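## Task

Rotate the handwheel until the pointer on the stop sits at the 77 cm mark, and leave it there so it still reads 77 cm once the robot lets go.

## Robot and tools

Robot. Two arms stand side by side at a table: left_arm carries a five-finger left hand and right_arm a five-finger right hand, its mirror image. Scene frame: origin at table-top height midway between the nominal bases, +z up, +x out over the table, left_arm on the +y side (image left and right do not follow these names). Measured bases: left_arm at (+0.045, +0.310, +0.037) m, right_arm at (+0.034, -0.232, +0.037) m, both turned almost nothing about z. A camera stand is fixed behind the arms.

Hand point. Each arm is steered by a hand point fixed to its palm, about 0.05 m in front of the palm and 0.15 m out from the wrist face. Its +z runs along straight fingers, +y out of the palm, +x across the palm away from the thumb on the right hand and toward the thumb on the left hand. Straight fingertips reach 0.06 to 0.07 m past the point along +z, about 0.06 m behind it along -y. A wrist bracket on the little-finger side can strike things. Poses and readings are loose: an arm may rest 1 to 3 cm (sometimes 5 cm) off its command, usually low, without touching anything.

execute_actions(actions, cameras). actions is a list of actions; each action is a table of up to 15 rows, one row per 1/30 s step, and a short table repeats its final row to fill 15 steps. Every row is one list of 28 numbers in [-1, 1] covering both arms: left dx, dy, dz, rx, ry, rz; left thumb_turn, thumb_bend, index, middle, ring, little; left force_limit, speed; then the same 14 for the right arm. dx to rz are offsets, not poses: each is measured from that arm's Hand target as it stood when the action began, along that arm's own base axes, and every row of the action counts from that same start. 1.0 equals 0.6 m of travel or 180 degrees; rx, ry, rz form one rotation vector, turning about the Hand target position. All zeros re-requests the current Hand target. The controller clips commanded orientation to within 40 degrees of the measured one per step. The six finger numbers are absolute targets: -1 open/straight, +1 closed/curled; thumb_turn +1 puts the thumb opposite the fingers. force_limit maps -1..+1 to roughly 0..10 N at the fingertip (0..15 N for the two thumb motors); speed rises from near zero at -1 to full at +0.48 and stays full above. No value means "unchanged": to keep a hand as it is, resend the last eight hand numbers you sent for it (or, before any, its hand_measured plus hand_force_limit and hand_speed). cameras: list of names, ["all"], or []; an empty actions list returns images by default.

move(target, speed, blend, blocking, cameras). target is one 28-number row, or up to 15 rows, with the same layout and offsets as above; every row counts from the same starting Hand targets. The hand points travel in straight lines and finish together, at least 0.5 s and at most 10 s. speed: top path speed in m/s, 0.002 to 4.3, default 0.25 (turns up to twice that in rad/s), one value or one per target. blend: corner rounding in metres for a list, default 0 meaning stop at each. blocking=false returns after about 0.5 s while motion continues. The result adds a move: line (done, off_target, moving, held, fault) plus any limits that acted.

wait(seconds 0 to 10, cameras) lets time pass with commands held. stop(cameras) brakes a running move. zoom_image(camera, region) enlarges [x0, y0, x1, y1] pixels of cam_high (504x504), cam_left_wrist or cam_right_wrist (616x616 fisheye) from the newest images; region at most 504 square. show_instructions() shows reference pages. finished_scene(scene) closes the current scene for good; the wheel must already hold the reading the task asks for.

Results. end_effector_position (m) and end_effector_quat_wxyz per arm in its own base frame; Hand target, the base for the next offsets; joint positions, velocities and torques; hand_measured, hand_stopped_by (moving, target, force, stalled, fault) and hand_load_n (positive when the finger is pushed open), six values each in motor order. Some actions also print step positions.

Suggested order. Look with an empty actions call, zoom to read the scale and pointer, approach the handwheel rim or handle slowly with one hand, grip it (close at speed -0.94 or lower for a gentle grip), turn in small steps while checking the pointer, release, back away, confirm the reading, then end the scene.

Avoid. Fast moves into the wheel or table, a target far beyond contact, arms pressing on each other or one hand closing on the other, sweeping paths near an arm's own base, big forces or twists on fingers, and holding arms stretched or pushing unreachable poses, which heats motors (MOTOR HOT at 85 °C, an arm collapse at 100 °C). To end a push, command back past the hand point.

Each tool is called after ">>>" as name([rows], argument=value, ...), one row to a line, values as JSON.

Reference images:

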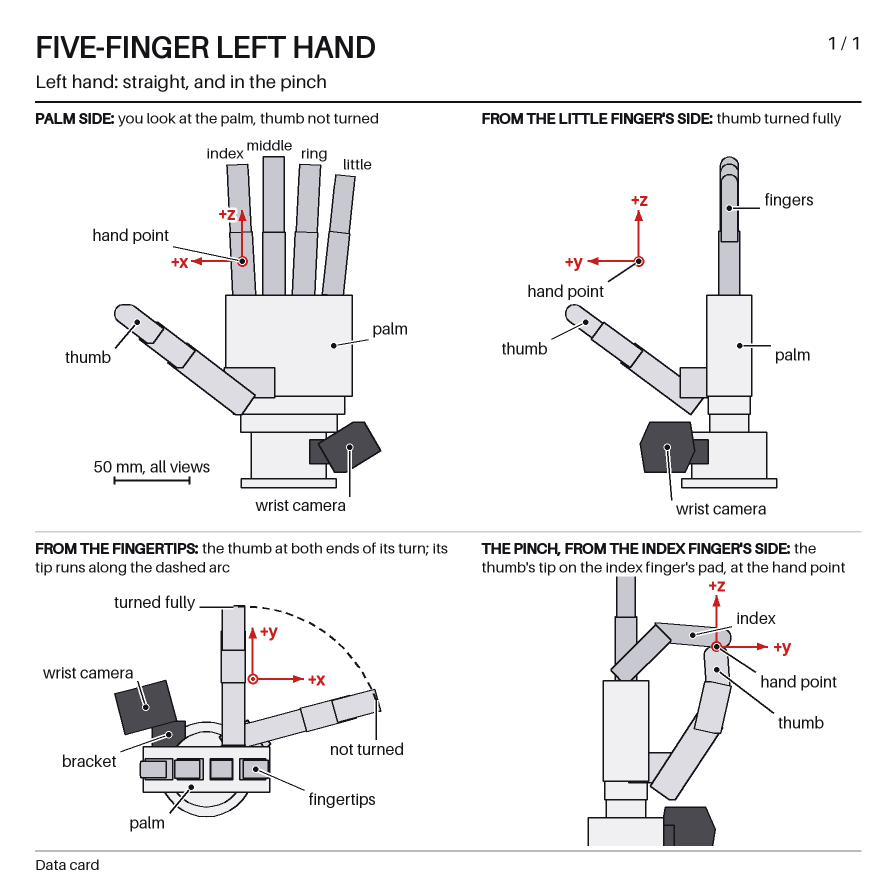

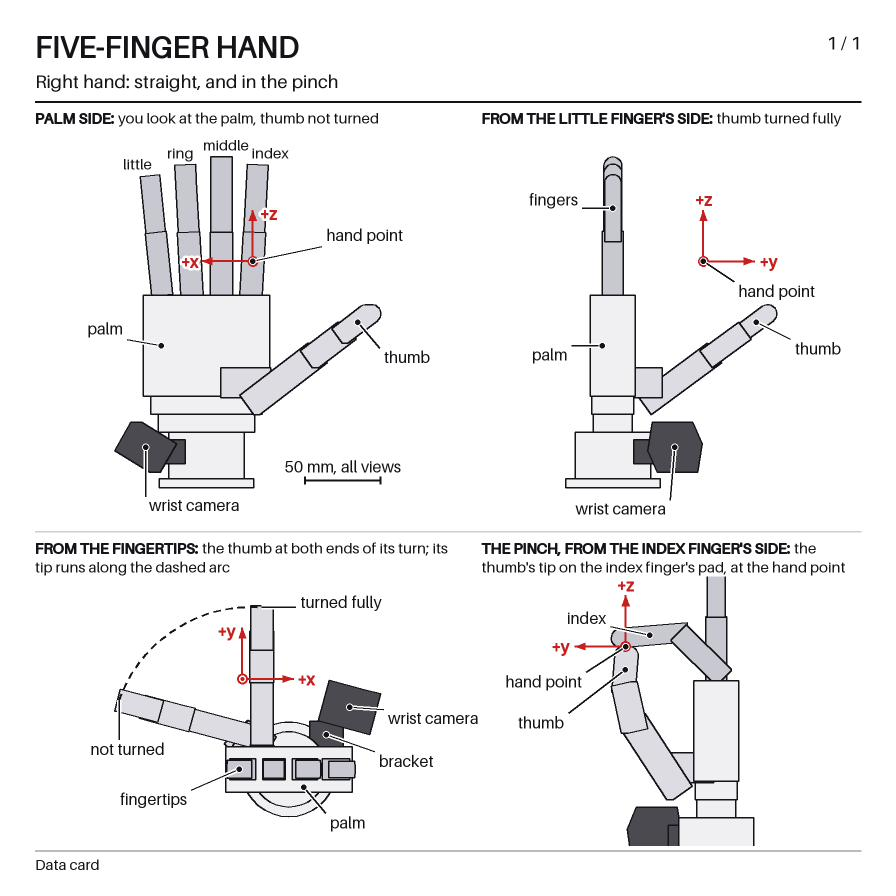

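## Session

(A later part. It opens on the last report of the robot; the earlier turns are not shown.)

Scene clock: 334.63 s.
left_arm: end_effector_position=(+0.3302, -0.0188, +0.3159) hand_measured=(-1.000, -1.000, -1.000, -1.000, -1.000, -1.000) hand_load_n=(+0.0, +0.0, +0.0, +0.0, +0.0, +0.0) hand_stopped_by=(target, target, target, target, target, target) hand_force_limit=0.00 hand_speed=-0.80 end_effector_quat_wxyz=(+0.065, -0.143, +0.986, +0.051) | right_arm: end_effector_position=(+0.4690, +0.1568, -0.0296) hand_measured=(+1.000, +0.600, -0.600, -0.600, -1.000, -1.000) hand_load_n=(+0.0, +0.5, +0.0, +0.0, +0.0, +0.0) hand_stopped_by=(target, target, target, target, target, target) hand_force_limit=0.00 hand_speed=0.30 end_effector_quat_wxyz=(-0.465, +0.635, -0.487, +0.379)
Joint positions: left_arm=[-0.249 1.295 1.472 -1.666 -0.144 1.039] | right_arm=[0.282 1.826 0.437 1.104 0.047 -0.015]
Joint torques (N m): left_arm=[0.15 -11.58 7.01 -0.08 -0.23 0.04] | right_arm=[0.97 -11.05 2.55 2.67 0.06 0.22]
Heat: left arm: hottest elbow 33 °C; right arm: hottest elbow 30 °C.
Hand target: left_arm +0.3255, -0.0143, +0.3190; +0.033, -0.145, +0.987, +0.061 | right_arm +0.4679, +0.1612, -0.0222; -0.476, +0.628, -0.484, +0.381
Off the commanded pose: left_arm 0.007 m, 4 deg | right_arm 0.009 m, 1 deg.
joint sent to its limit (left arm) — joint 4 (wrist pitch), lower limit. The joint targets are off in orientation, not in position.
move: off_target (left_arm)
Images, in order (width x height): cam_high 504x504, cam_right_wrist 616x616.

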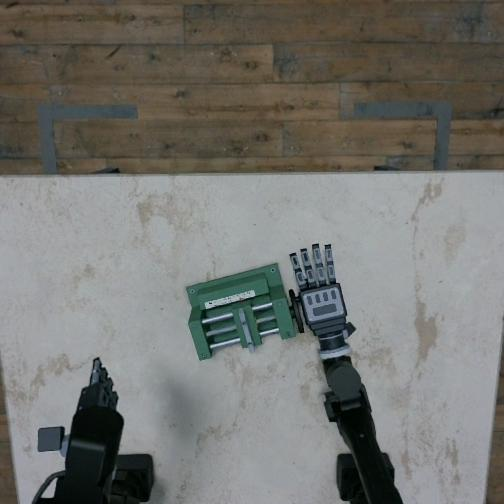

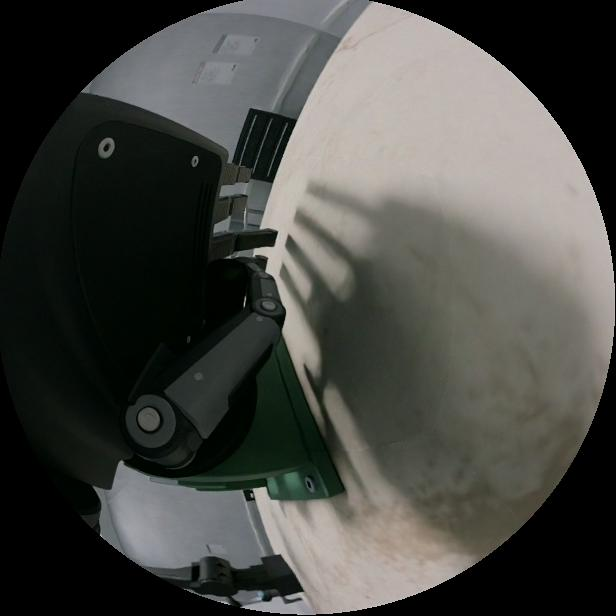

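>>> move([
  [0,0,0,0,0,0,-1,-1,-1,-1,-1,-1,0,-0.8,0.0935,-0.0103,-0.013,0,0,0,1,0.6,-0.6,-0.6,-1,-1,0,0.3],
  [0,0,0,0,0,0,-1,-1,-1,-1,-1,-1,0,-0.8,0.0885,-0.0103,0.112,0,0,0,1,0.6,-0.6,-0.6,-1,-1,0,0.3],
  [0,0,0,0,0,0,-1,-1,-1,-1,-1,-1,0,-0.8,0.0102,-0.0187,0.162,0,0,0,1,0.6,-0.6,-0.6,-1,-1,0,0.3],
], cameras=["cam_high","cam_right_wrist"], speed=0.12, blend=[0.015,0.015,0])

>>> zoom_image(camera="cam_right_wrist", region=[180, 200, 480, 470])

>>> zoom_image(camera="cam_high", region=[265, 270, 365, 370])

>>> zoom_image(camera="cam_high", region=[200, 282, 260, 312])

Scene clock: 377.40 s.
left_arm: end_effector_position=(+0.3302, -0.0188, +0.3159) hand_measured=(-1.000, -1.000, -1.000, -1.000, -1.000, -1.000) hand_load_n=(+0.0, +0.0, +0.0, +0.0, +0.0, -0.5) hand_stopped_by=(target, target, target, target, target, target) hand_force_limit=0.00 hand_speed=-0.80 end_effector_quat_wxyz=(+0.065, -0.143, +0.986, +0.051) | right_arm: end_effector_position=(+0.4571, +0.1481, +0.0337) hand_measured=(+1.000, +0.600, -0.600, -0.600, -1.000, -1.000) hand_load_n=(+1.5, +5.0, +0.0, +0.0, +0.0, +0.0) hand_stopped_by=(target, target, target, target, target, target) hand_force_limit=0.00 hand_speed=0.30 end_effector_quat_wxyz=(-0.448, +0.653, -0.499, +0.353)
Joint positions: left_arm=[-0.249 1.295 1.472 -1.666 -0.144 1.039] | right_arm=[0.252 1.482 0.443 0.682 0.001 -0.015]
Joint torques (N m): left_arm=[0.44 -11.22 6.91 -0.02 -0.28 0.01] | right_arm=[0.21 -13.22 6.74 2.55 0.37 0.12]
Heat: left arm: hottest elbow 33 °C; right arm: hottest shoulder 29 °C.
Hand target: left_arm +0.3255, -0.0143, +0.3190; +0.033, -0.145, +0.987, +0.061 | right_arm +0.4740, +0.1500, +0.0750; -0.476, +0.628, -0.484, +0.381
Off the commanded pose: left_arm 0.007 m, 4 deg | right_arm 0.045 m, 6 deg.
joint sent to its limit (left arm) — joint 4 (wrist pitch), lower limit. The joint targets are off in orientation, not in position.
move: off_target (left_arm, right_arm)
Images, in order (width x height): cam_high 504x504, cam_right_wrist 616x616.

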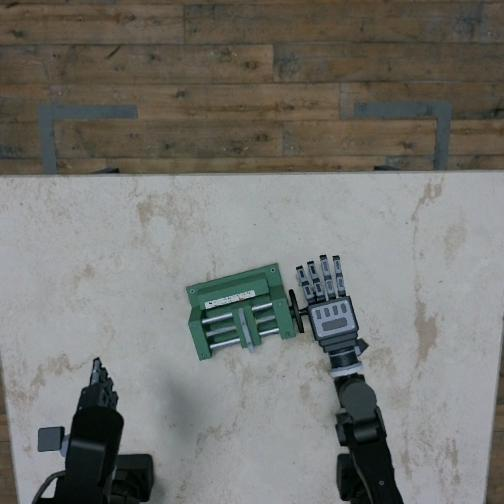

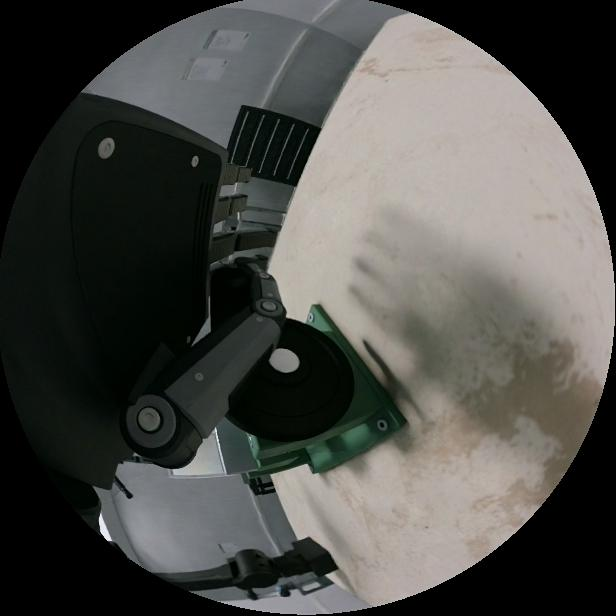

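Scaled by 1.680 from the camera's 616x616 image, which has a finer 880x880 frame.

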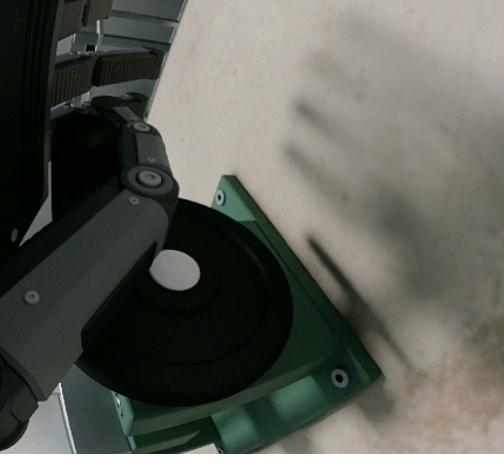

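Scaled by 5.040 from the camera's 504x504 image, which has a finer 720x720 frame.

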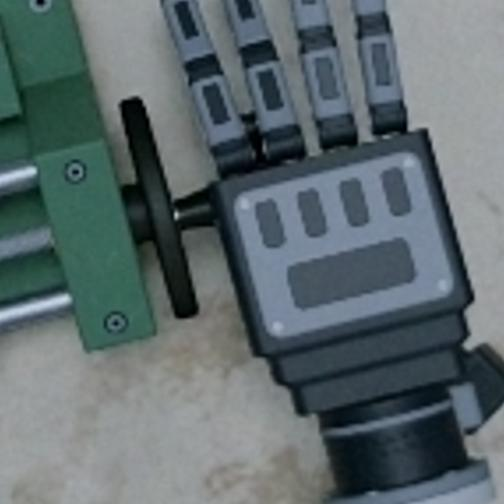

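Scaled by 8.400 from the camera's 504x504 image, which has a finer 720x720 frame.

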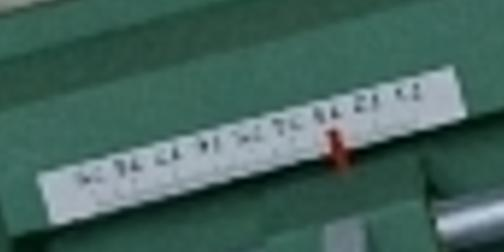

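>>> move([
  [0,0,0,0,0,0,-1,-1,-1,-1,-1,-1,0,-0.8,-0.1433,-0.0117,-0.095,0,0,0,1,0.6,-0.6,-0.6,-1,-1,0,0.3],
  [0,0,0,0,0,0,-1,-1,-1,-1,-1,-1,0,-0.8,-0.0267,-0.005,-0.19,0,0,0,1,0.6,-0.6,-0.6,-1,-1,0,0.3],
  [0,0,0,0,0,0,-1,-1,-1,-1,-1,-1,0,-0.8,0.1017,0.01,-0.105,0,0,0,1,0.6,-0.6,-0.6,-1,-1,0,0.3],
  [0,0,0,0,0,0,-1,-1,-1,-1,-1,-1,0,-0.8,-0.0117,0,0.0217,0,0,0,1,0.6,-0.6,-0.6,-1,-1,0,0.3],
  [0,0,0,0,0,0,-1,-1,-1,-1,-1,-1,0,-0.8,-0.1433,-0.0117,-0.095,0,0,0,1,0.6,-0.6,-0.6,-1,-1,0,0.3],
  [0,0,0,0,0,0,-1,-1,-1,-1,-1,-1,0,-0.8,-0.0267,-0.005,-0.19,0,0,0,1,0.6,-0.6,-0.6,-1,-1,0,0.3],
  [0,0,0,0,0,0,-1,-1,-1,-1,-1,-1,0,-0.8,0.1017,0.01,-0.105,0,0,0,1,0.6,-0.6,-0.6,-1,-1,0,0.3],
  [0,0,0,0,0,0,-1,-1,-1,-1,-1,-1,0,-0.8,-0.0117,0,0.0217,0,0,0,1,0.6,-0.6,-0.6,-1,-1,0,0.3],
], cameras=["cam_high","cam_right_wrist"], speed=0.15, blend=[0.02,0.02,0.02,0.02,0.02,0.02,0.02,0])

>>> zoom_image(camera="cam_high", region=[265, 270, 365, 370])

>>> zoom_image(camera="cam_high", region=[200, 282, 260, 312])

Scene clock: 420.13 s.
left_arm: end_effector_position=(+0.3302, -0.0188, +0.3159) hand_measured=(-1.000, -1.000, -1.000, -1.000, -1.000, -1.000) hand_load_n=(+0.0, +0.0, +0.0, +0.0, +0.0, +0.0) hand_stopped_by=(target, target, target, target, target, target) hand_force_limit=0.00 hand_speed=-0.80 end_effector_quat_wxyz=(+0.065, -0.143, +0.986, +0.051) | right_arm: end_effector_position=(+0.4449, +0.1447, +0.0355) hand_measured=(+1.000, +0.598, -0.600, -0.600, -1.000, -1.000) hand_load_n=(+1.5, +8.0, +0.0, +0.0, +0.0, +0.0) hand_stopped_by=(target, target, target, target, target, target) hand_force_limit=0.00 hand_speed=0.30 end_effector_quat_wxyz=(-0.437, +0.658, -0.505, +0.347)
Joint positions: left_arm=[-0.249 1.295 1.472 -1.666 -0.144 1.039] | right_arm=[0.255 1.43 0.426 0.618 0.009 -0.012]
Joint torques (N m): left_arm=[0.79 -11.22 7.09 -0.03 -0.26 0.03] | right_arm=[0.38 -13.68 7.57 2.85 0.28 0.11]
Heat: left arm: hottest elbow 33 °C; right arm: hottest elbow 30 °C.
Hand target: left_arm +0.3255, -0.0143, +0.3190; +0.033, -0.145, +0.987, +0.061 | right_arm +0.4670, +0.1499, +0.0881; -0.476, +0.628, -0.484, +0.381
Off the commanded pose: left_arm 0.007 m, 4 deg | right_arm 0.057 m, 7 deg.
joint sent to its limit (left arm) — joint 4 (wrist pitch), lower limit. The joint targets are off in orientation, not in position.
move: off_target (left_arm, right_arm)
Images, in order (width x height): cam_high 504x504, cam_right_wrist 616x616.

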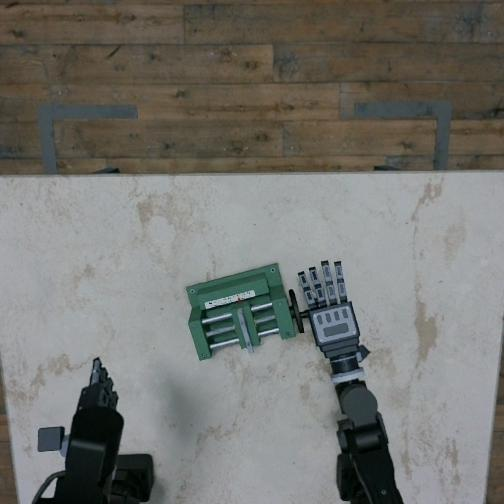

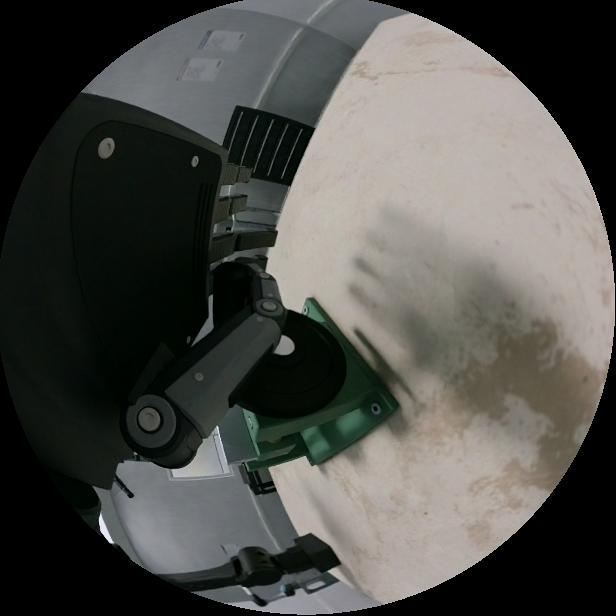

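Scaled by 5.040 from the camera's 504x504 image, which has a finer 720x720 frame.

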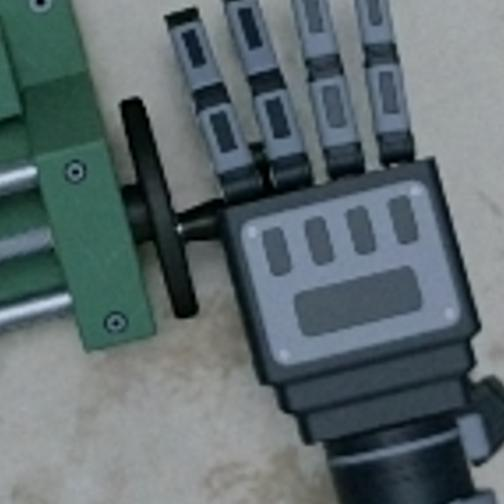

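Scaled by 8.400 from the camera's 504x504 image, which has a finer 720x720 frame.

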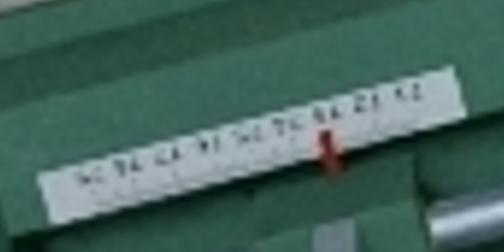

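>>> zoom_image(camera="cam_high", region=[225, 285, 255, 305])

>>> move([
  [0,0,0,0,0,0,-1,-1,-1,-1,-1,-1,0,-0.8,-0.1333,-0.0117,-0.105,0,0,0,1,0.6,-0.6,-0.6,-1,-1,0,0.3],
  [0,0,0,0,0,0,-1,-1,-1,-1,-1,-1,0,-0.8,-0.06,-0.005,-0.2,0,0,0,1,0.6,-0.6,-0.6,-1,-1,0,0.3],
], cameras=["cam_high"], speed=0.15, blend=[0.01,0])

>>> zoom_image(camera="cam_high", region=[265, 270, 365, 370])

>>> zoom_image(camera="cam_high", region=[225, 285, 255, 305])

Scaled by 16.800 from the camera's 504x504 image, which has a finer 720x720 frame.

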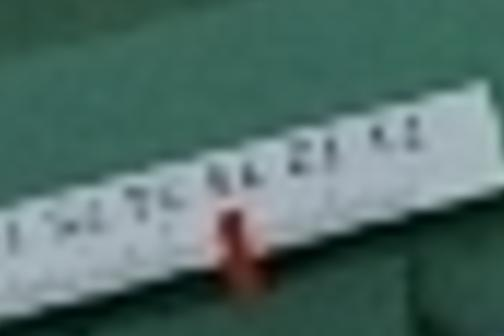

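Scene clock: 432.93 s.
left_arm: end_effector_position=(+0.3302, -0.0188, +0.3159) hand_measured=(-1.000, -1.000, -1.000, -1.000, -1.000, -1.000) hand_load_n=(+0.0, -0.5, +0.0, +0.0, +0.0, +0.0) hand_stopped_by=(target, target, target, target, target, target) hand_force_limit=0.00 hand_speed=-0.80 end_effector_quat_wxyz=(+0.065, -0.143, +0.986, +0.051) | right_arm: end_effector_position=(+0.4207, +0.1444, -0.0353) hand_measured=(+1.000, +0.600, -0.600, -0.600, -1.000, -1.000) hand_load_n=(+0.0, +0.5, +0.0, +0.0, +0.0, +0.0) hand_stopped_by=(target, target, target, target, target, target) hand_force_limit=0.00 hand_speed=0.30 end_effector_quat_wxyz=(-0.467, +0.634, -0.489, +0.376)
Joint positions: left_arm=[-0.249 1.295 1.472 -1.666 -0.144 1.039] | right_arm=[0.283 1.823 0.306 1.23 0.045 -0.007]
Joint torques (N m): left_arm=[0.62 -11.46 7.17 -0.17 -0.26 0.06] | right_arm=[-0.15 -7.36 3.59 2.71 -0.21 0.11]
Heat: left arm: hottest elbow 33 °C; right arm: hottest elbow 30 °C.
Hand target: left_arm +0.3255, -0.0143, +0.3190; +0.033, -0.145, +0.987, +0.061 | right_arm +0.4310, +0.1469, -0.0318; -0.476, +0.627, -0.485, +0.381
Off the commanded pose: left_arm 0.007 m, 4 deg | right_arm 0.011 m, 1 deg.
joint sent to its limit (left arm) — joint 4 (wrist pitch), lower limit. The joint targets are off in orientation, not in position.
move: off_target (left_arm, right_arm)
Images, in order (width x height): cam_high 504x504.

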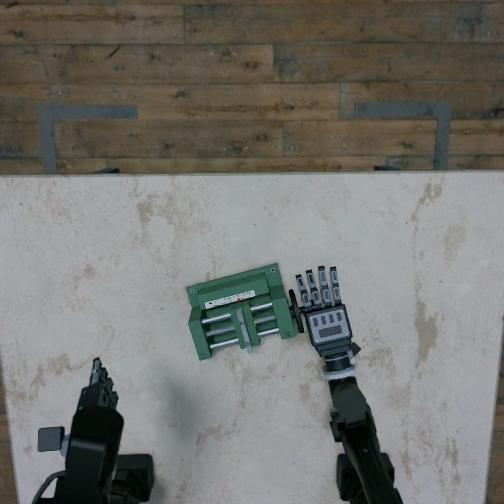

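Scaled by 5.040 from the camera's 504x504 image, which has a finer 720x720 frame.

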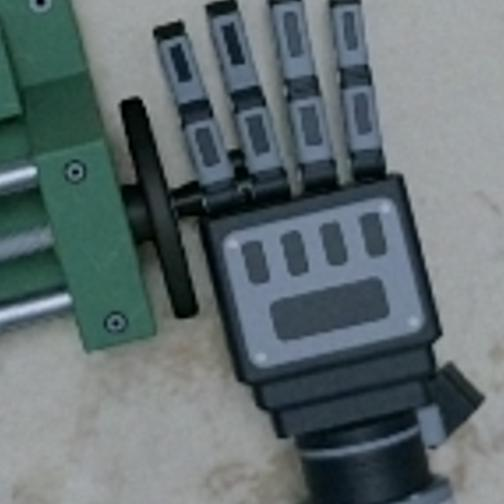

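Scaled by 16.800 from the camera's 504x504 image, which has a finer 720x720 frame.

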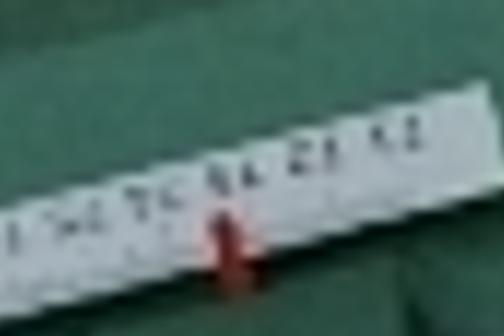

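>>> move([
  [0,0,0,0,0,0,-1,-1,-1,-1,-1,-1,0,-0.8,0.155,0.0135,0.003,0,0,0,1,0.6,-0.6,-0.6,-1,-1,0,0.3],
  [0,0,0,0,0,0,-1,-1,-1,-1,-1,-1,0,-0.8,0.155,0.0135,0.1,0,0,0,1,0.6,-0.6,-0.6,-1,-1,0,0.3],
], cameras=["cam_high","cam_right_wrist"], speed=0.15, blend=[0.01,0])

>>> zoom_image(camera="cam_high", region=[265, 270, 365, 370])

>>> zoom_image(camera="cam_high", region=[225, 285, 255, 305])

Scene clock: 445.37 s.
left_arm: end_effector_position=(+0.3302, -0.0188, +0.3159) hand_measured=(-1.000, -1.000, -1.000, -1.000, -1.000, -1.000) hand_load_n=(+0.0, +0.0, +0.0, +0.0, +0.0, +0.0) hand_stopped_by=(target, target, target, target, target, target) hand_force_limit=0.00 hand_speed=-0.80 end_effector_quat_wxyz=(+0.065, -0.143, +0.986, +0.051) | right_arm: end_effector_position=(+0.4597, +0.1551, -0.0133) hand_measured=(+1.000, +0.598, -0.600, -0.600, -1.000, -1.000) hand_load_n=(+0.5, +5.5, +0.0, +0.0, -0.5, -0.5) hand_stopped_by=(target, target, target, target, target, target) hand_force_limit=0.00 hand_speed=0.30 end_effector_quat_wxyz=(-0.449, +0.661, -0.497, +0.339)
Joint positions: left_arm=[-0.249 1.295 1.472 -1.666 -0.144 1.039] | right_arm=[0.256 1.671 0.448 0.847 -0.021 -0.012]
Joint torques (N m): left_arm=[0.26 -11.4 6.91 -0.14 -0.26 0.03] | right_arm=[-2.14 -10.58 11.66 1.69 0.45 0.03]
Heat: left arm: hottest elbow 33 °C; right arm: hottest elbow 30 °C.
Hand target: left_arm +0.3255, -0.0143, +0.3190; +0.033, -0.145, +0.987, +0.061 | right_arm +0.5240, +0.1552, +0.0282; -0.476, +0.628, -0.484, +0.381
Off the commanded pose: left_arm 0.007 m, 4 deg | right_arm 0.077 m, 7 deg.
joint sent to its limit (left arm) — joint 4 (wrist pitch), lower limit. The joint targets are off in orientation, not in position.
move: off_target (left_arm, right_arm)
Images, in order (width x height): cam_high 504x504, cam_right_wrist 616x616.

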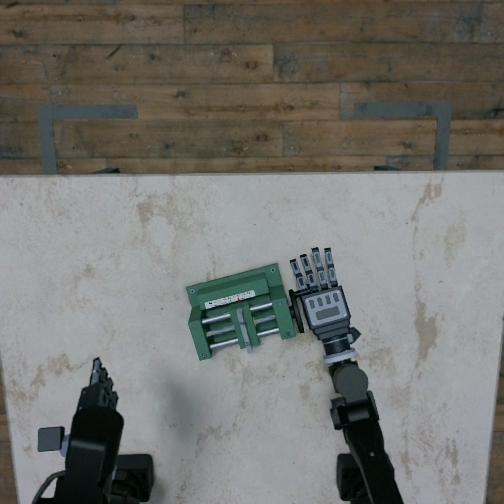

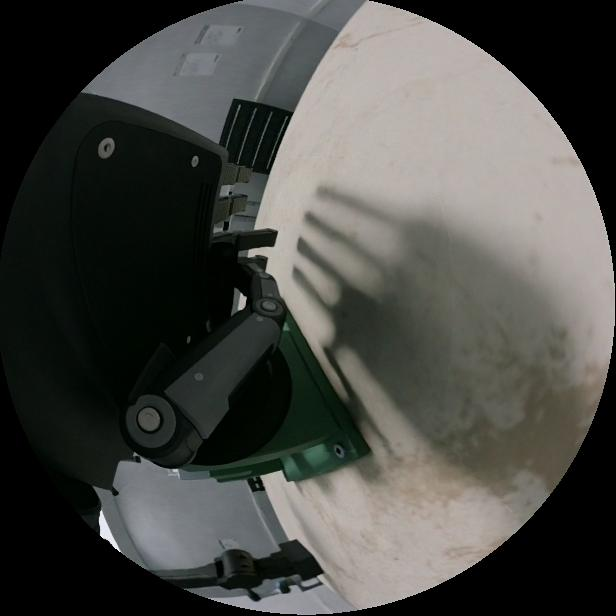

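Scaled by 5.040 from the camera's 504x504 image, which has a finer 720x720 frame.

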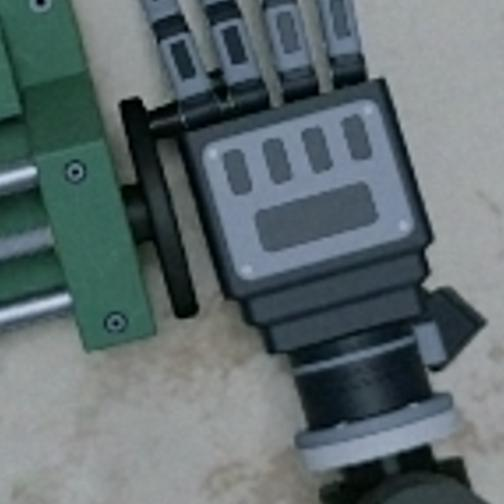

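Scaled by 16.800 from the camera's 504x504 image, which has a finer 720x720 frame.

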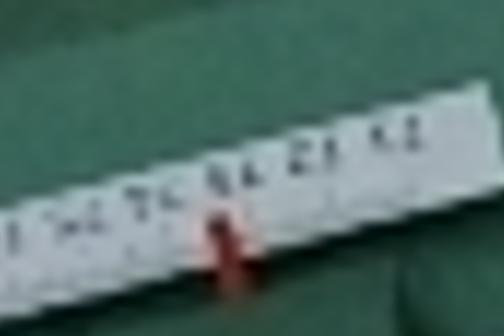

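>>> move([
  [0,0,0,0,0,0,-1,-1,-1,-1,-1,-1,0,-0.8,-0.09,-0.012,-0.06,0,0,0,1,0.6,-0.6,-0.6,-1,-1,0,0.3],
  [0,0,0,0,0,0,-1,-1,-1,-1,-1,-1,0,-0.8,-0.088,-0.012,-0.06,0,0,0,1,0.1,-0.6,-0.6,-1,-1,0,0.3],
  [0,0,0,0,0,0,-1,-1,-1,-1,-1,-1,0,-0.8,-0.025,-0.008,-0.06,0,0,0,1,0.1,-0.6,-0.6,-1,-1,0,0.3],
  [0,0,0,0,0,0,-1,-1,-1,-1,-1,-1,0,-0.8,-0.025,-0.008,-0.06,0,0,0,1,0.6,-0.6,-0.6,-1,-1,0,0.3],
], cameras=["cam_high","cam_right_wrist"], speed=0.15)

>>> zoom_image(camera="cam_high", region=[265, 270, 365, 370])

>>> zoom_image(camera="cam_right_wrist", region=[180, 200, 480, 470])

Scene clock: 473.70 s.
left_arm: end_effector_position=(+0.3302, -0.0188, +0.3159) hand_measured=(-1.000, -1.000, -1.000, -1.000, -1.000, -1.000) hand_load_n=(+0.0, +0.0, +0.0, +0.0, +0.0, +0.0) hand_stopped_by=(target, target, target, target, target, target) hand_force_limit=0.00 hand_speed=-0.80 end_effector_quat_wxyz=(+0.065, -0.143, +0.986, +0.051) | right_arm: end_effector_position=(+0.4941, +0.1528, -0.0086) hand_measured=(+1.000, +0.600, -0.600, -0.600, -1.000, -1.000) hand_load_n=(+0.0, +0.0, +0.0, -0.5, +0.0, +0.0) hand_stopped_by=(target, target, target, target, target, target) hand_force_limit=0.00 hand_speed=0.30 end_effector_quat_wxyz=(-0.476, +0.629, -0.486, +0.376)
Joint positions: left_arm=[-0.249 1.295 1.472 -1.666 -0.144 1.039] | right_arm=[0.241 1.777 0.492 1.017 -0.005 -0.012]
Joint torques (N m): left_arm=[0.38 -11.52 7.05 -0.12 -0.27 0.02] | right_arm=[-1.03 -9.11 6.2 1.44 -0.22 0.03]
Heat: left arm: hottest elbow 33 °C; right arm: hottest elbow 33 °C.
Hand target: left_arm +0.3255, -0.0143, +0.3190; +0.033, -0.145, +0.987, +0.061 | right_arm +0.5089, +0.1503, -0.0080; -0.476, +0.628, -0.484, +0.381
Off the commanded pose: left_arm 0.007 m, 4 deg | right_arm 0.015 m, 1 deg.
joint sent to its limit (left arm) — joint 4 (wrist pitch), lower limit. The joint targets are off in orientation, not in position.
move: off_target (left_arm, right_arm); target 4's new numbers were sent with right_arm's hand 0.015 m and 1 deg from that target
Images, in order (width x height): cam_high 504x504, cam_right_wrist 616x616.

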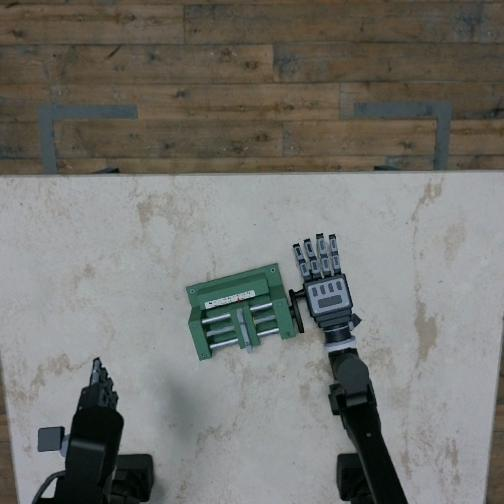

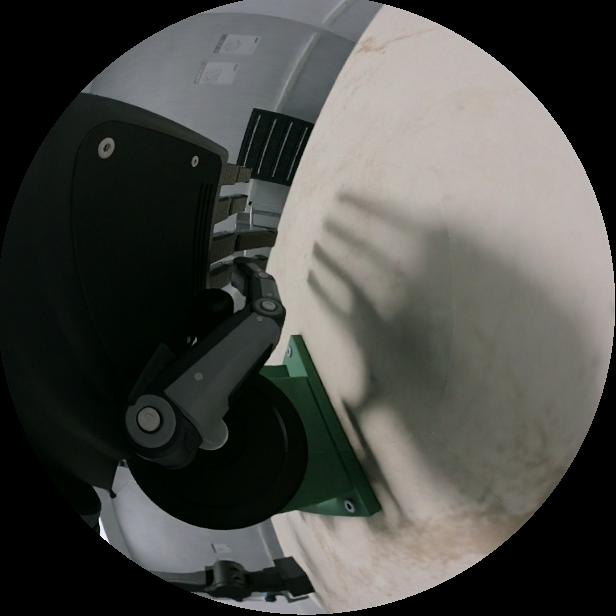

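Scaled by 5.040 from the camera's 504x504 image, which has a finer 720x720 frame.

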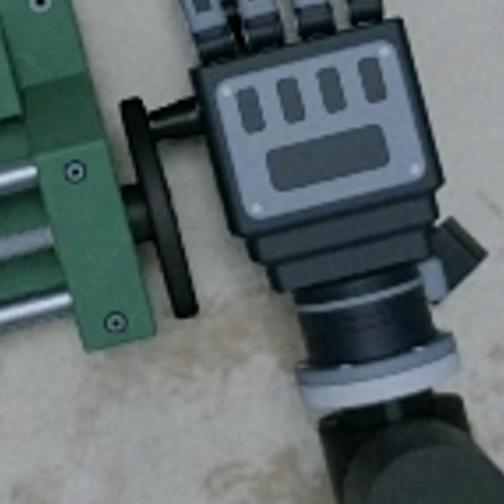

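Scaled by 1.680 from the camera's 616x616 image, which has a finer 880x880 frame.

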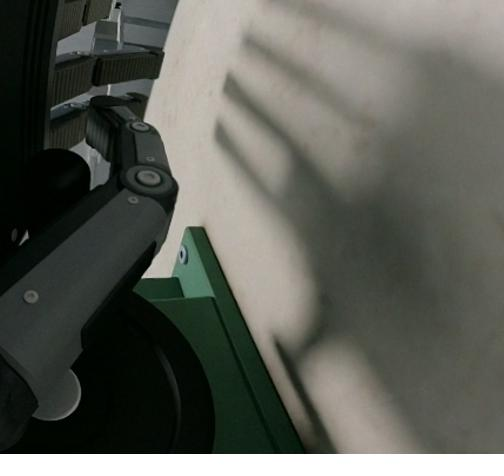

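>>> move([
  [0,0,0,0,0,0,-1,-1,-1,-1,-1,-1,0,-0.8,0,0,0,0,0,0,1,0.85,-0.6,-0.6,-1,-1,0,-0.2],
  [0,0,0,0,0,0,-1,-1,-1,-1,-1,-1,0,-0.8,-0.0065,0.0045,0.0883,0,0,0,1,0.85,-0.6,-0.6,-1,-1,0,-0.2],
  [0,0,0,0,0,0,-1,-1,-1,-1,-1,-1,0,-0.8,-0.0732,-0.0022,0.1267,0,0,0,1,0.85,-0.6,-0.6,-1,-1,0,-0.2],
  [0,0,0,0,0,0,-1,-1,-1,-1,-1,-1,0,-0.8,-0.178,-0.0122,0.0717,0,0,0,1,0.85,-0.6,-0.6,-1,-1,0,-0.2],
], cameras=["cam_high","cam_right_wrist"], speed=0.15, blend=[0,0.02,0.02,0])

>>> zoom_image(camera="cam_high", region=[265, 270, 365, 370])

>>> zoom_image(camera="cam_high", region=[225, 285, 255, 305])

>>> zoom_image(camera="cam_right_wrist", region=[180, 200, 480, 470])

Scene clock: 509.33 s.
left_arm: end_effector_position=(+0.3302, -0.0188, +0.3159) hand_measured=(-1.000, -1.000, -1.000, -1.000, -1.000, -1.000) hand_load_n=(+0.0, +0.0, +0.0, +0.0, +0.0, +0.0) hand_stopped_by=(target, target, target, target, target, target) hand_force_limit=0.00 hand_speed=-0.80 end_effector_quat_wxyz=(+0.065, -0.143, +0.986, +0.051) | right_arm: end_effector_position=(+0.4215, +0.1327, +0.0150) hand_measured=(+1.000, +0.842, -0.600, -0.600, -1.000, -1.000) hand_load_n=(+4.0, +39.0, +0.0, +0.0, +0.0, +0.0) hand_stopped_by=(target, target, target, target, target, target) hand_force_limit=0.00 hand_speed=-0.20 end_effector_quat_wxyz=(-0.443, +0.638, -0.504, +0.377)
Joint positions: left_arm=[-0.249 1.295 1.472 -1.666 -0.144 1.039] | right_arm=[0.267 1.495 0.314 0.851 0.065 -0.013]
Joint torques (N m): left_arm=[0.79 -11.34 7.01 -0.12 -0.24 0.04] | right_arm=[2.37 -12.16 0.39 4.55 -0.51 0.22]
Heat: left arm: hottest elbow 33 °C; right arm: hottest elbow 32 °C.
Hand target: left_arm +0.3255, -0.0143, +0.3190; +0.033, -0.145, +0.987, +0.061 | right_arm +0.4022, +0.1430, +0.0351; -0.476, +0.628, -0.484, +0.381
Off the commanded pose: left_arm 0.007 m, 4 deg | right_arm 0.030 m, 5 deg.
joint sent to its limit (left arm) — joint 4 (wrist pitch), lower limit. The joint targets are off in orientation, not in position.
move: off_target (left_arm, right_arm)
Images, in order (width x height): cam_high 504x504, cam_right_wrist 616x616.

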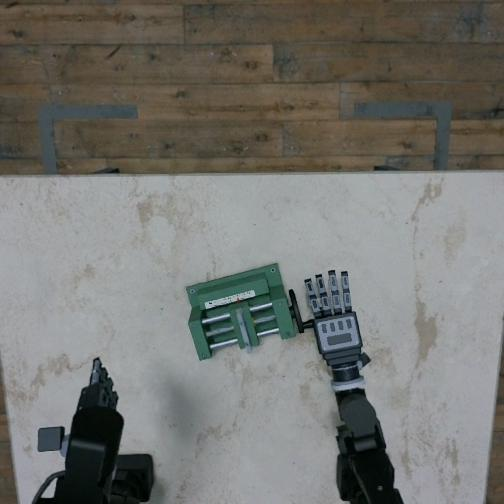

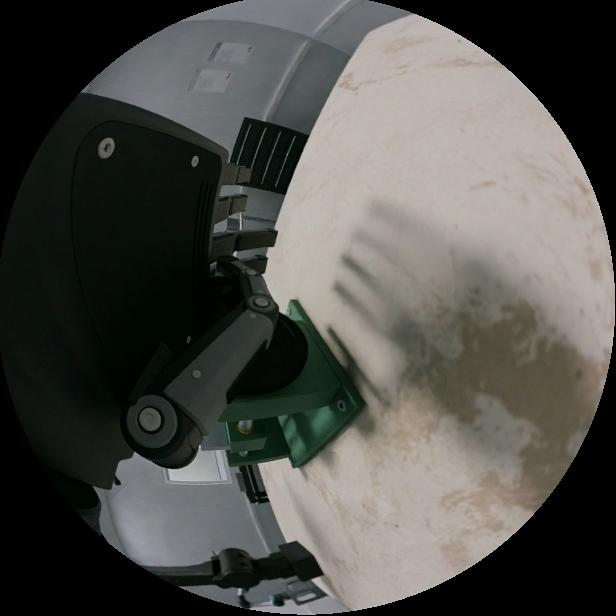

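Scaled by 5.040 from the camera's 504x504 image, which has a finer 720x720 frame.

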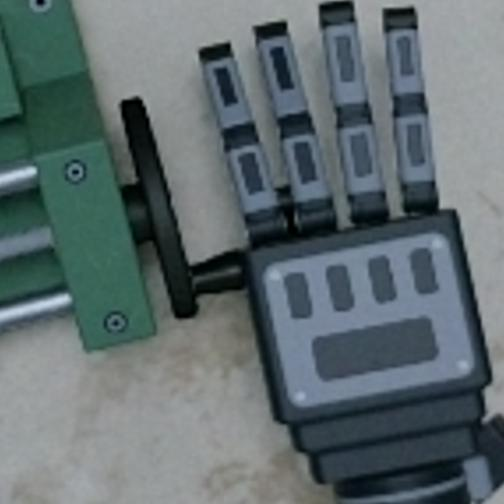

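Scaled by 16.800 from the camera's 504x504 image, which has a finer 720x720 frame.

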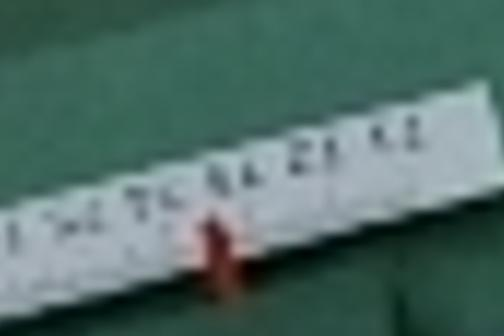

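Scaled by 1.680 from the camera's 616x616 image, which has a finer 880x880 frame.

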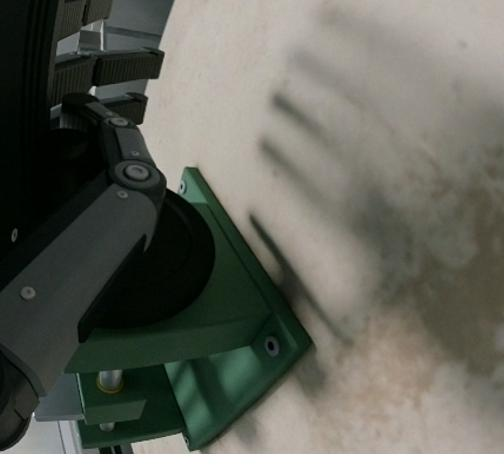

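>>> move([
  [0,0,0,0,0,0,-1,-1,-1,-1,-1,-1,0,-0.8,0.033,0,-0.042,0,0,0,1,0.8,-0.6,-0.6,-1,-1,0,-0.2],
  [0,0,0,0,0,0,-1,-1,-1,-1,-1,-1,0,-0.8,0.038,0.003,-0.108,0,0,0,1,0.8,-0.6,-0.6,-1,-1,0,-0.2],
  [0,0,0,0,0,0,-1,-1,-1,-1,-1,-1,0,-0.8,0.163,0.015,-0.108,0,0,0,1,0.8,-0.6,-0.6,-1,-1,0,-0.2],
  [0,0,0,0,0,0,-1,-1,-1,-1,-1,-1,0,-0.8,0.1763,0.0167,-0.025,0,0,0,1,0.8,-0.6,-0.6,-1,-1,0,-0.2],
  [0,0,0,0,0,0,-1,-1,-1,-1,-1,-1,0,-0.8,0.0997,0.01,0.028,0,0,0,1,0.8,-0.6,-0.6,-1,-1,0,-0.2],
  [0,0,0,0,0,0,-1,-1,-1,-1,-1,-1,0,-0.8,0.02,0,-0.025,0,0,0,1,0.8,-0.6,-0.6,-1,-1,0,-0.2],
], cameras=["cam_high","cam_right_wrist"], speed=0.15, blend=[0.01,0.015,0.015,0.015,0.015,0])

>>> zoom_image(camera="cam_high", region=[265, 270, 365, 370])

>>> zoom_image(camera="cam_high", region=[225, 285, 255, 305])

Scene clock: 531.53 s.
left_arm: end_effector_position=(+0.3302, -0.0188, +0.3159) hand_measured=(-1.000, -1.000, -1.000, -1.000, -1.000, -1.000) hand_load_n=(+0.0, +0.0, +0.0, +0.0, +0.0, +0.0) hand_stopped_by=(target, target, target, target, target, target) hand_force_limit=0.00 hand_speed=-0.80 end_effector_quat_wxyz=(+0.065, -0.143, +0.986, +0.051) | right_arm: end_effector_position=(+0.4170, +0.1395, +0.0091) hand_measured=(+1.000, +0.782, -0.600, -0.640, -1.000, -1.000) hand_load_n=(+4.0, +30.5, +0.0, +0.0, +0.0, +0.0) hand_stopped_by=(target, force, target, target, target, target) hand_force_limit=0.00 hand_speed=-0.20 end_effector_quat_wxyz=(-0.464, +0.635, -0.489, +0.377)
Joint positions: left_arm=[-0.249 1.295 1.472 -1.666 -0.144 1.039] | right_arm=[0.272 1.564 0.289 0.987 0.037 -0.014]
Joint torques (N m): left_arm=[0.44 -11.34 7.08 -0.12 -0.25 0.07] | right_arm=[0.91 -9.7 2.93 2.41 0.12 0.2]
Heat: left arm: hottest elbow 33 °C; right arm: hottest elbow 31 °C.
Hand target: left_arm +0.3255, -0.0143, +0.3190; +0.033, -0.145, +0.987, +0.061 | right_arm +0.4140, +0.1430, +0.0200; -0.476, +0.628, -0.484, +0.381
Off the commanded pose: left_arm 0.007 m, 4 deg | right_arm 0.012 m, 2 deg.
joint sent to its limit (left arm) — joint 4 (wrist pitch), lower limit. The joint targets are off in orientation, not in position.
move: off_target (left_arm, right_arm)
Images, in order (width x height): cam_high 504x504, cam_right_wrist 616x616.

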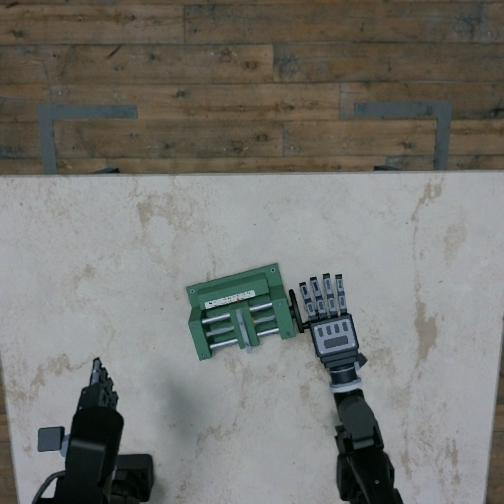

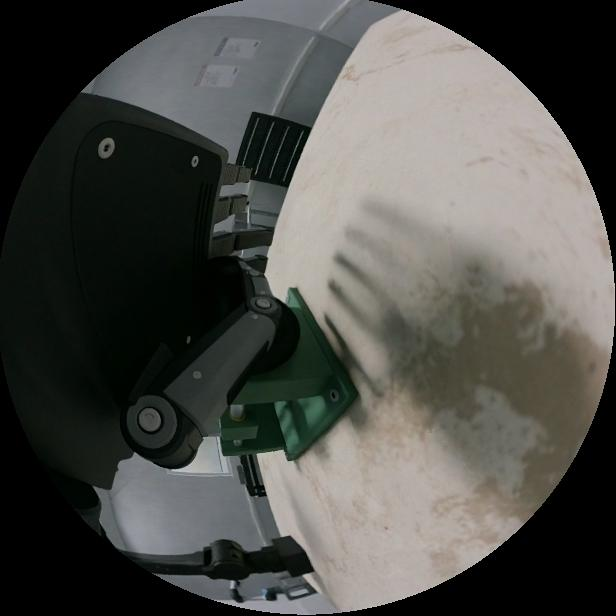

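Scaled by 5.040 from the camera's 504x504 image, which has a finer 720x720 frame.

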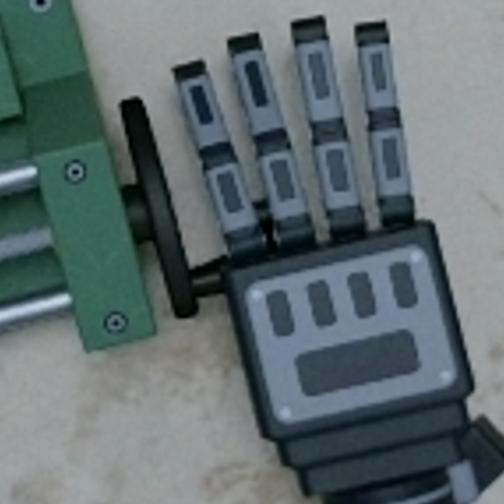

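Scaled by 16.800 from the camera's 504x504 image, which has a finer 720x720 frame.

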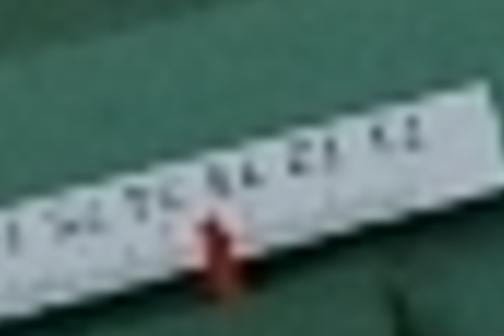

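>>> move([
  [0,0,0,0,0,0,-1,-1,-1,-1,-1,-1,0,-0.8,0.0267,0,-0.025,0,0,0,1,0.74,-0.6,-0.6,-1,-1,0,-0.2],
  [0,0,0,0,0,0,-1,-1,-1,-1,-1,-1,0,-0.8,0.0333,0.003,-0.1033,0,0,0,1,0.74,-0.6,-0.6,-1,-1,0,-0.2],
  [0,0,0,0,0,0,-1,-1,-1,-1,-1,-1,0,-0.8,0.1383,0.0133,-0.108,0,0,0,1,0.74,-0.6,-0.6,-1,-1,0,-0.2],
], cameras=["cam_high","cam_right_wrist"], speed=0.15)

>>> zoom_image(camera="cam_high", region=[265, 270, 365, 370])

>>> zoom_image(camera="cam_high", region=[225, 285, 255, 305])

>>> zoom_image(camera="cam_right_wrist", region=[180, 200, 480, 470])

Scene clock: 587.07 s.
left_arm: end_effector_position=(+0.3302, -0.0188, +0.3159) hand_measured=(-1.000, -1.000, -1.000, -1.000, -1.000, -1.000) hand_load_n=(+0.0, +0.0, +0.0, +0.0, +0.0, +0.0) hand_stopped_by=(target, target, target, target, target, target) hand_force_limit=0.00 hand_speed=-0.80 end_effector_quat_wxyz=(+0.065, -0.143, +0.986, +0.051) | right_arm: end_effector_position=(+0.4828, +0.1588, -0.0388) hand_measured=(+1.000, +0.740, -0.600, -0.640, -1.000, -1.000) hand_load_n=(+1.0, +0.5, +0.0, +0.0, +0.0, -0.5) hand_stopped_by=(target, force, target, target, target, target) hand_force_limit=0.00 hand_speed=-0.20 end_effector_quat_wxyz=(-0.483, +0.630, -0.478, +0.376)
Joint positions: left_arm=[-0.249 1.295 1.472 -1.666 -0.144 1.039] | right_arm=[0.259 1.905 0.473 1.178 -0.001 -0.013]
Joint torques (N m): left_arm=[0.26 -11.58 7.12 0.05 -0.24 0.04] | right_arm=[-1.79 -8.94 5.07 1.28 -0.04 0.07]
Heat: left arm: hottest elbow 33 °C; right arm: hottest elbow 30 °C.
Hand target: left_arm +0.3255, -0.0143, +0.3190; +0.033, -0.145, +0.987, +0.061 | right_arm +0.4971, +0.1510, -0.0446; -0.476, +0.628, -0.484, +0.381
Off the commanded pose: left_arm 0.007 m, 4 deg | right_arm 0.017 m, 1 deg.
joint sent to its limit (left arm) — joint 4 (wrist pitch), lower limit. The joint targets are off in orientation, not in position.
move: off_target (left_arm, right_arm)
Images, in order (width x height): cam_high 504x504, cam_right_wrist 616x616.

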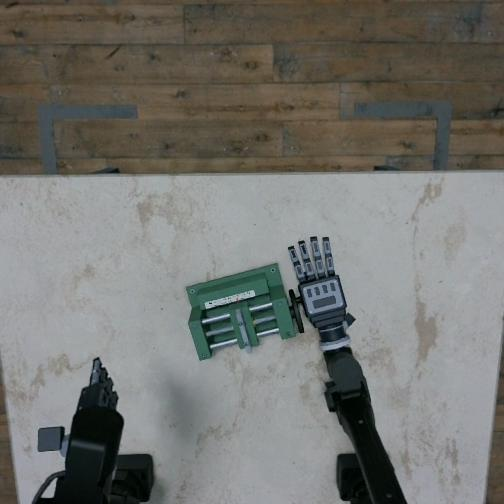

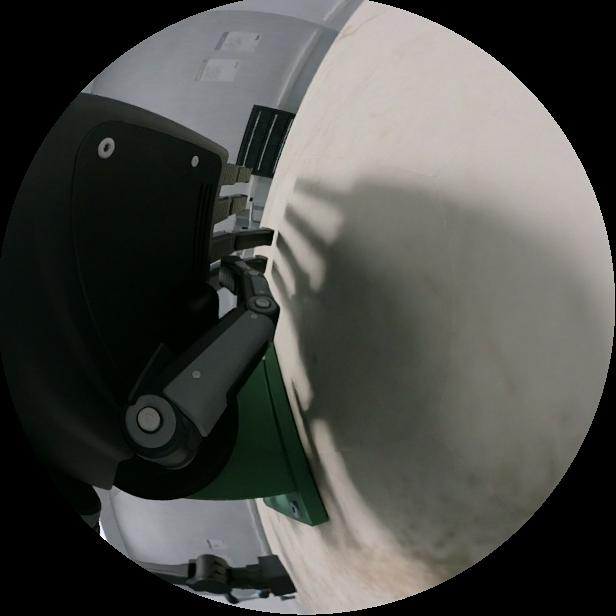

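Scaled by 5.040 from the camera's 504x504 image, which has a finer 720x720 frame.

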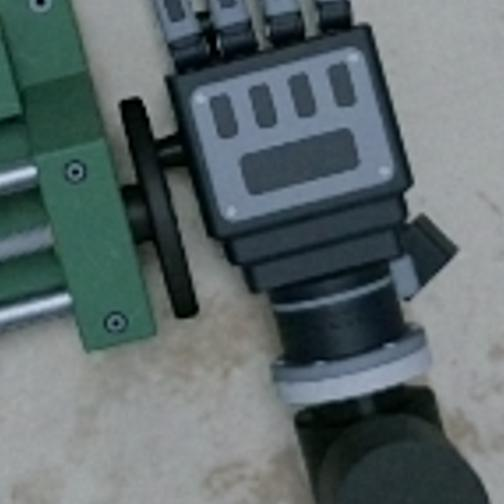

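Scaled by 16.800 from the camera's 504x504 image, which has a finer 720x720 frame.

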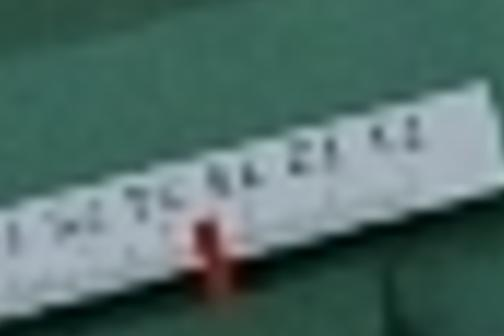

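Scaled by 1.680 from the camera's 616x616 image, which has a finer 880x880 frame.

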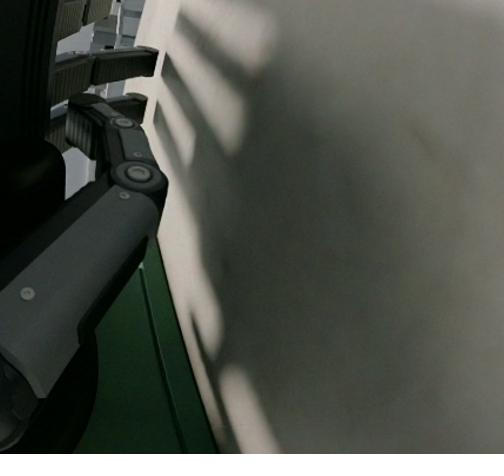

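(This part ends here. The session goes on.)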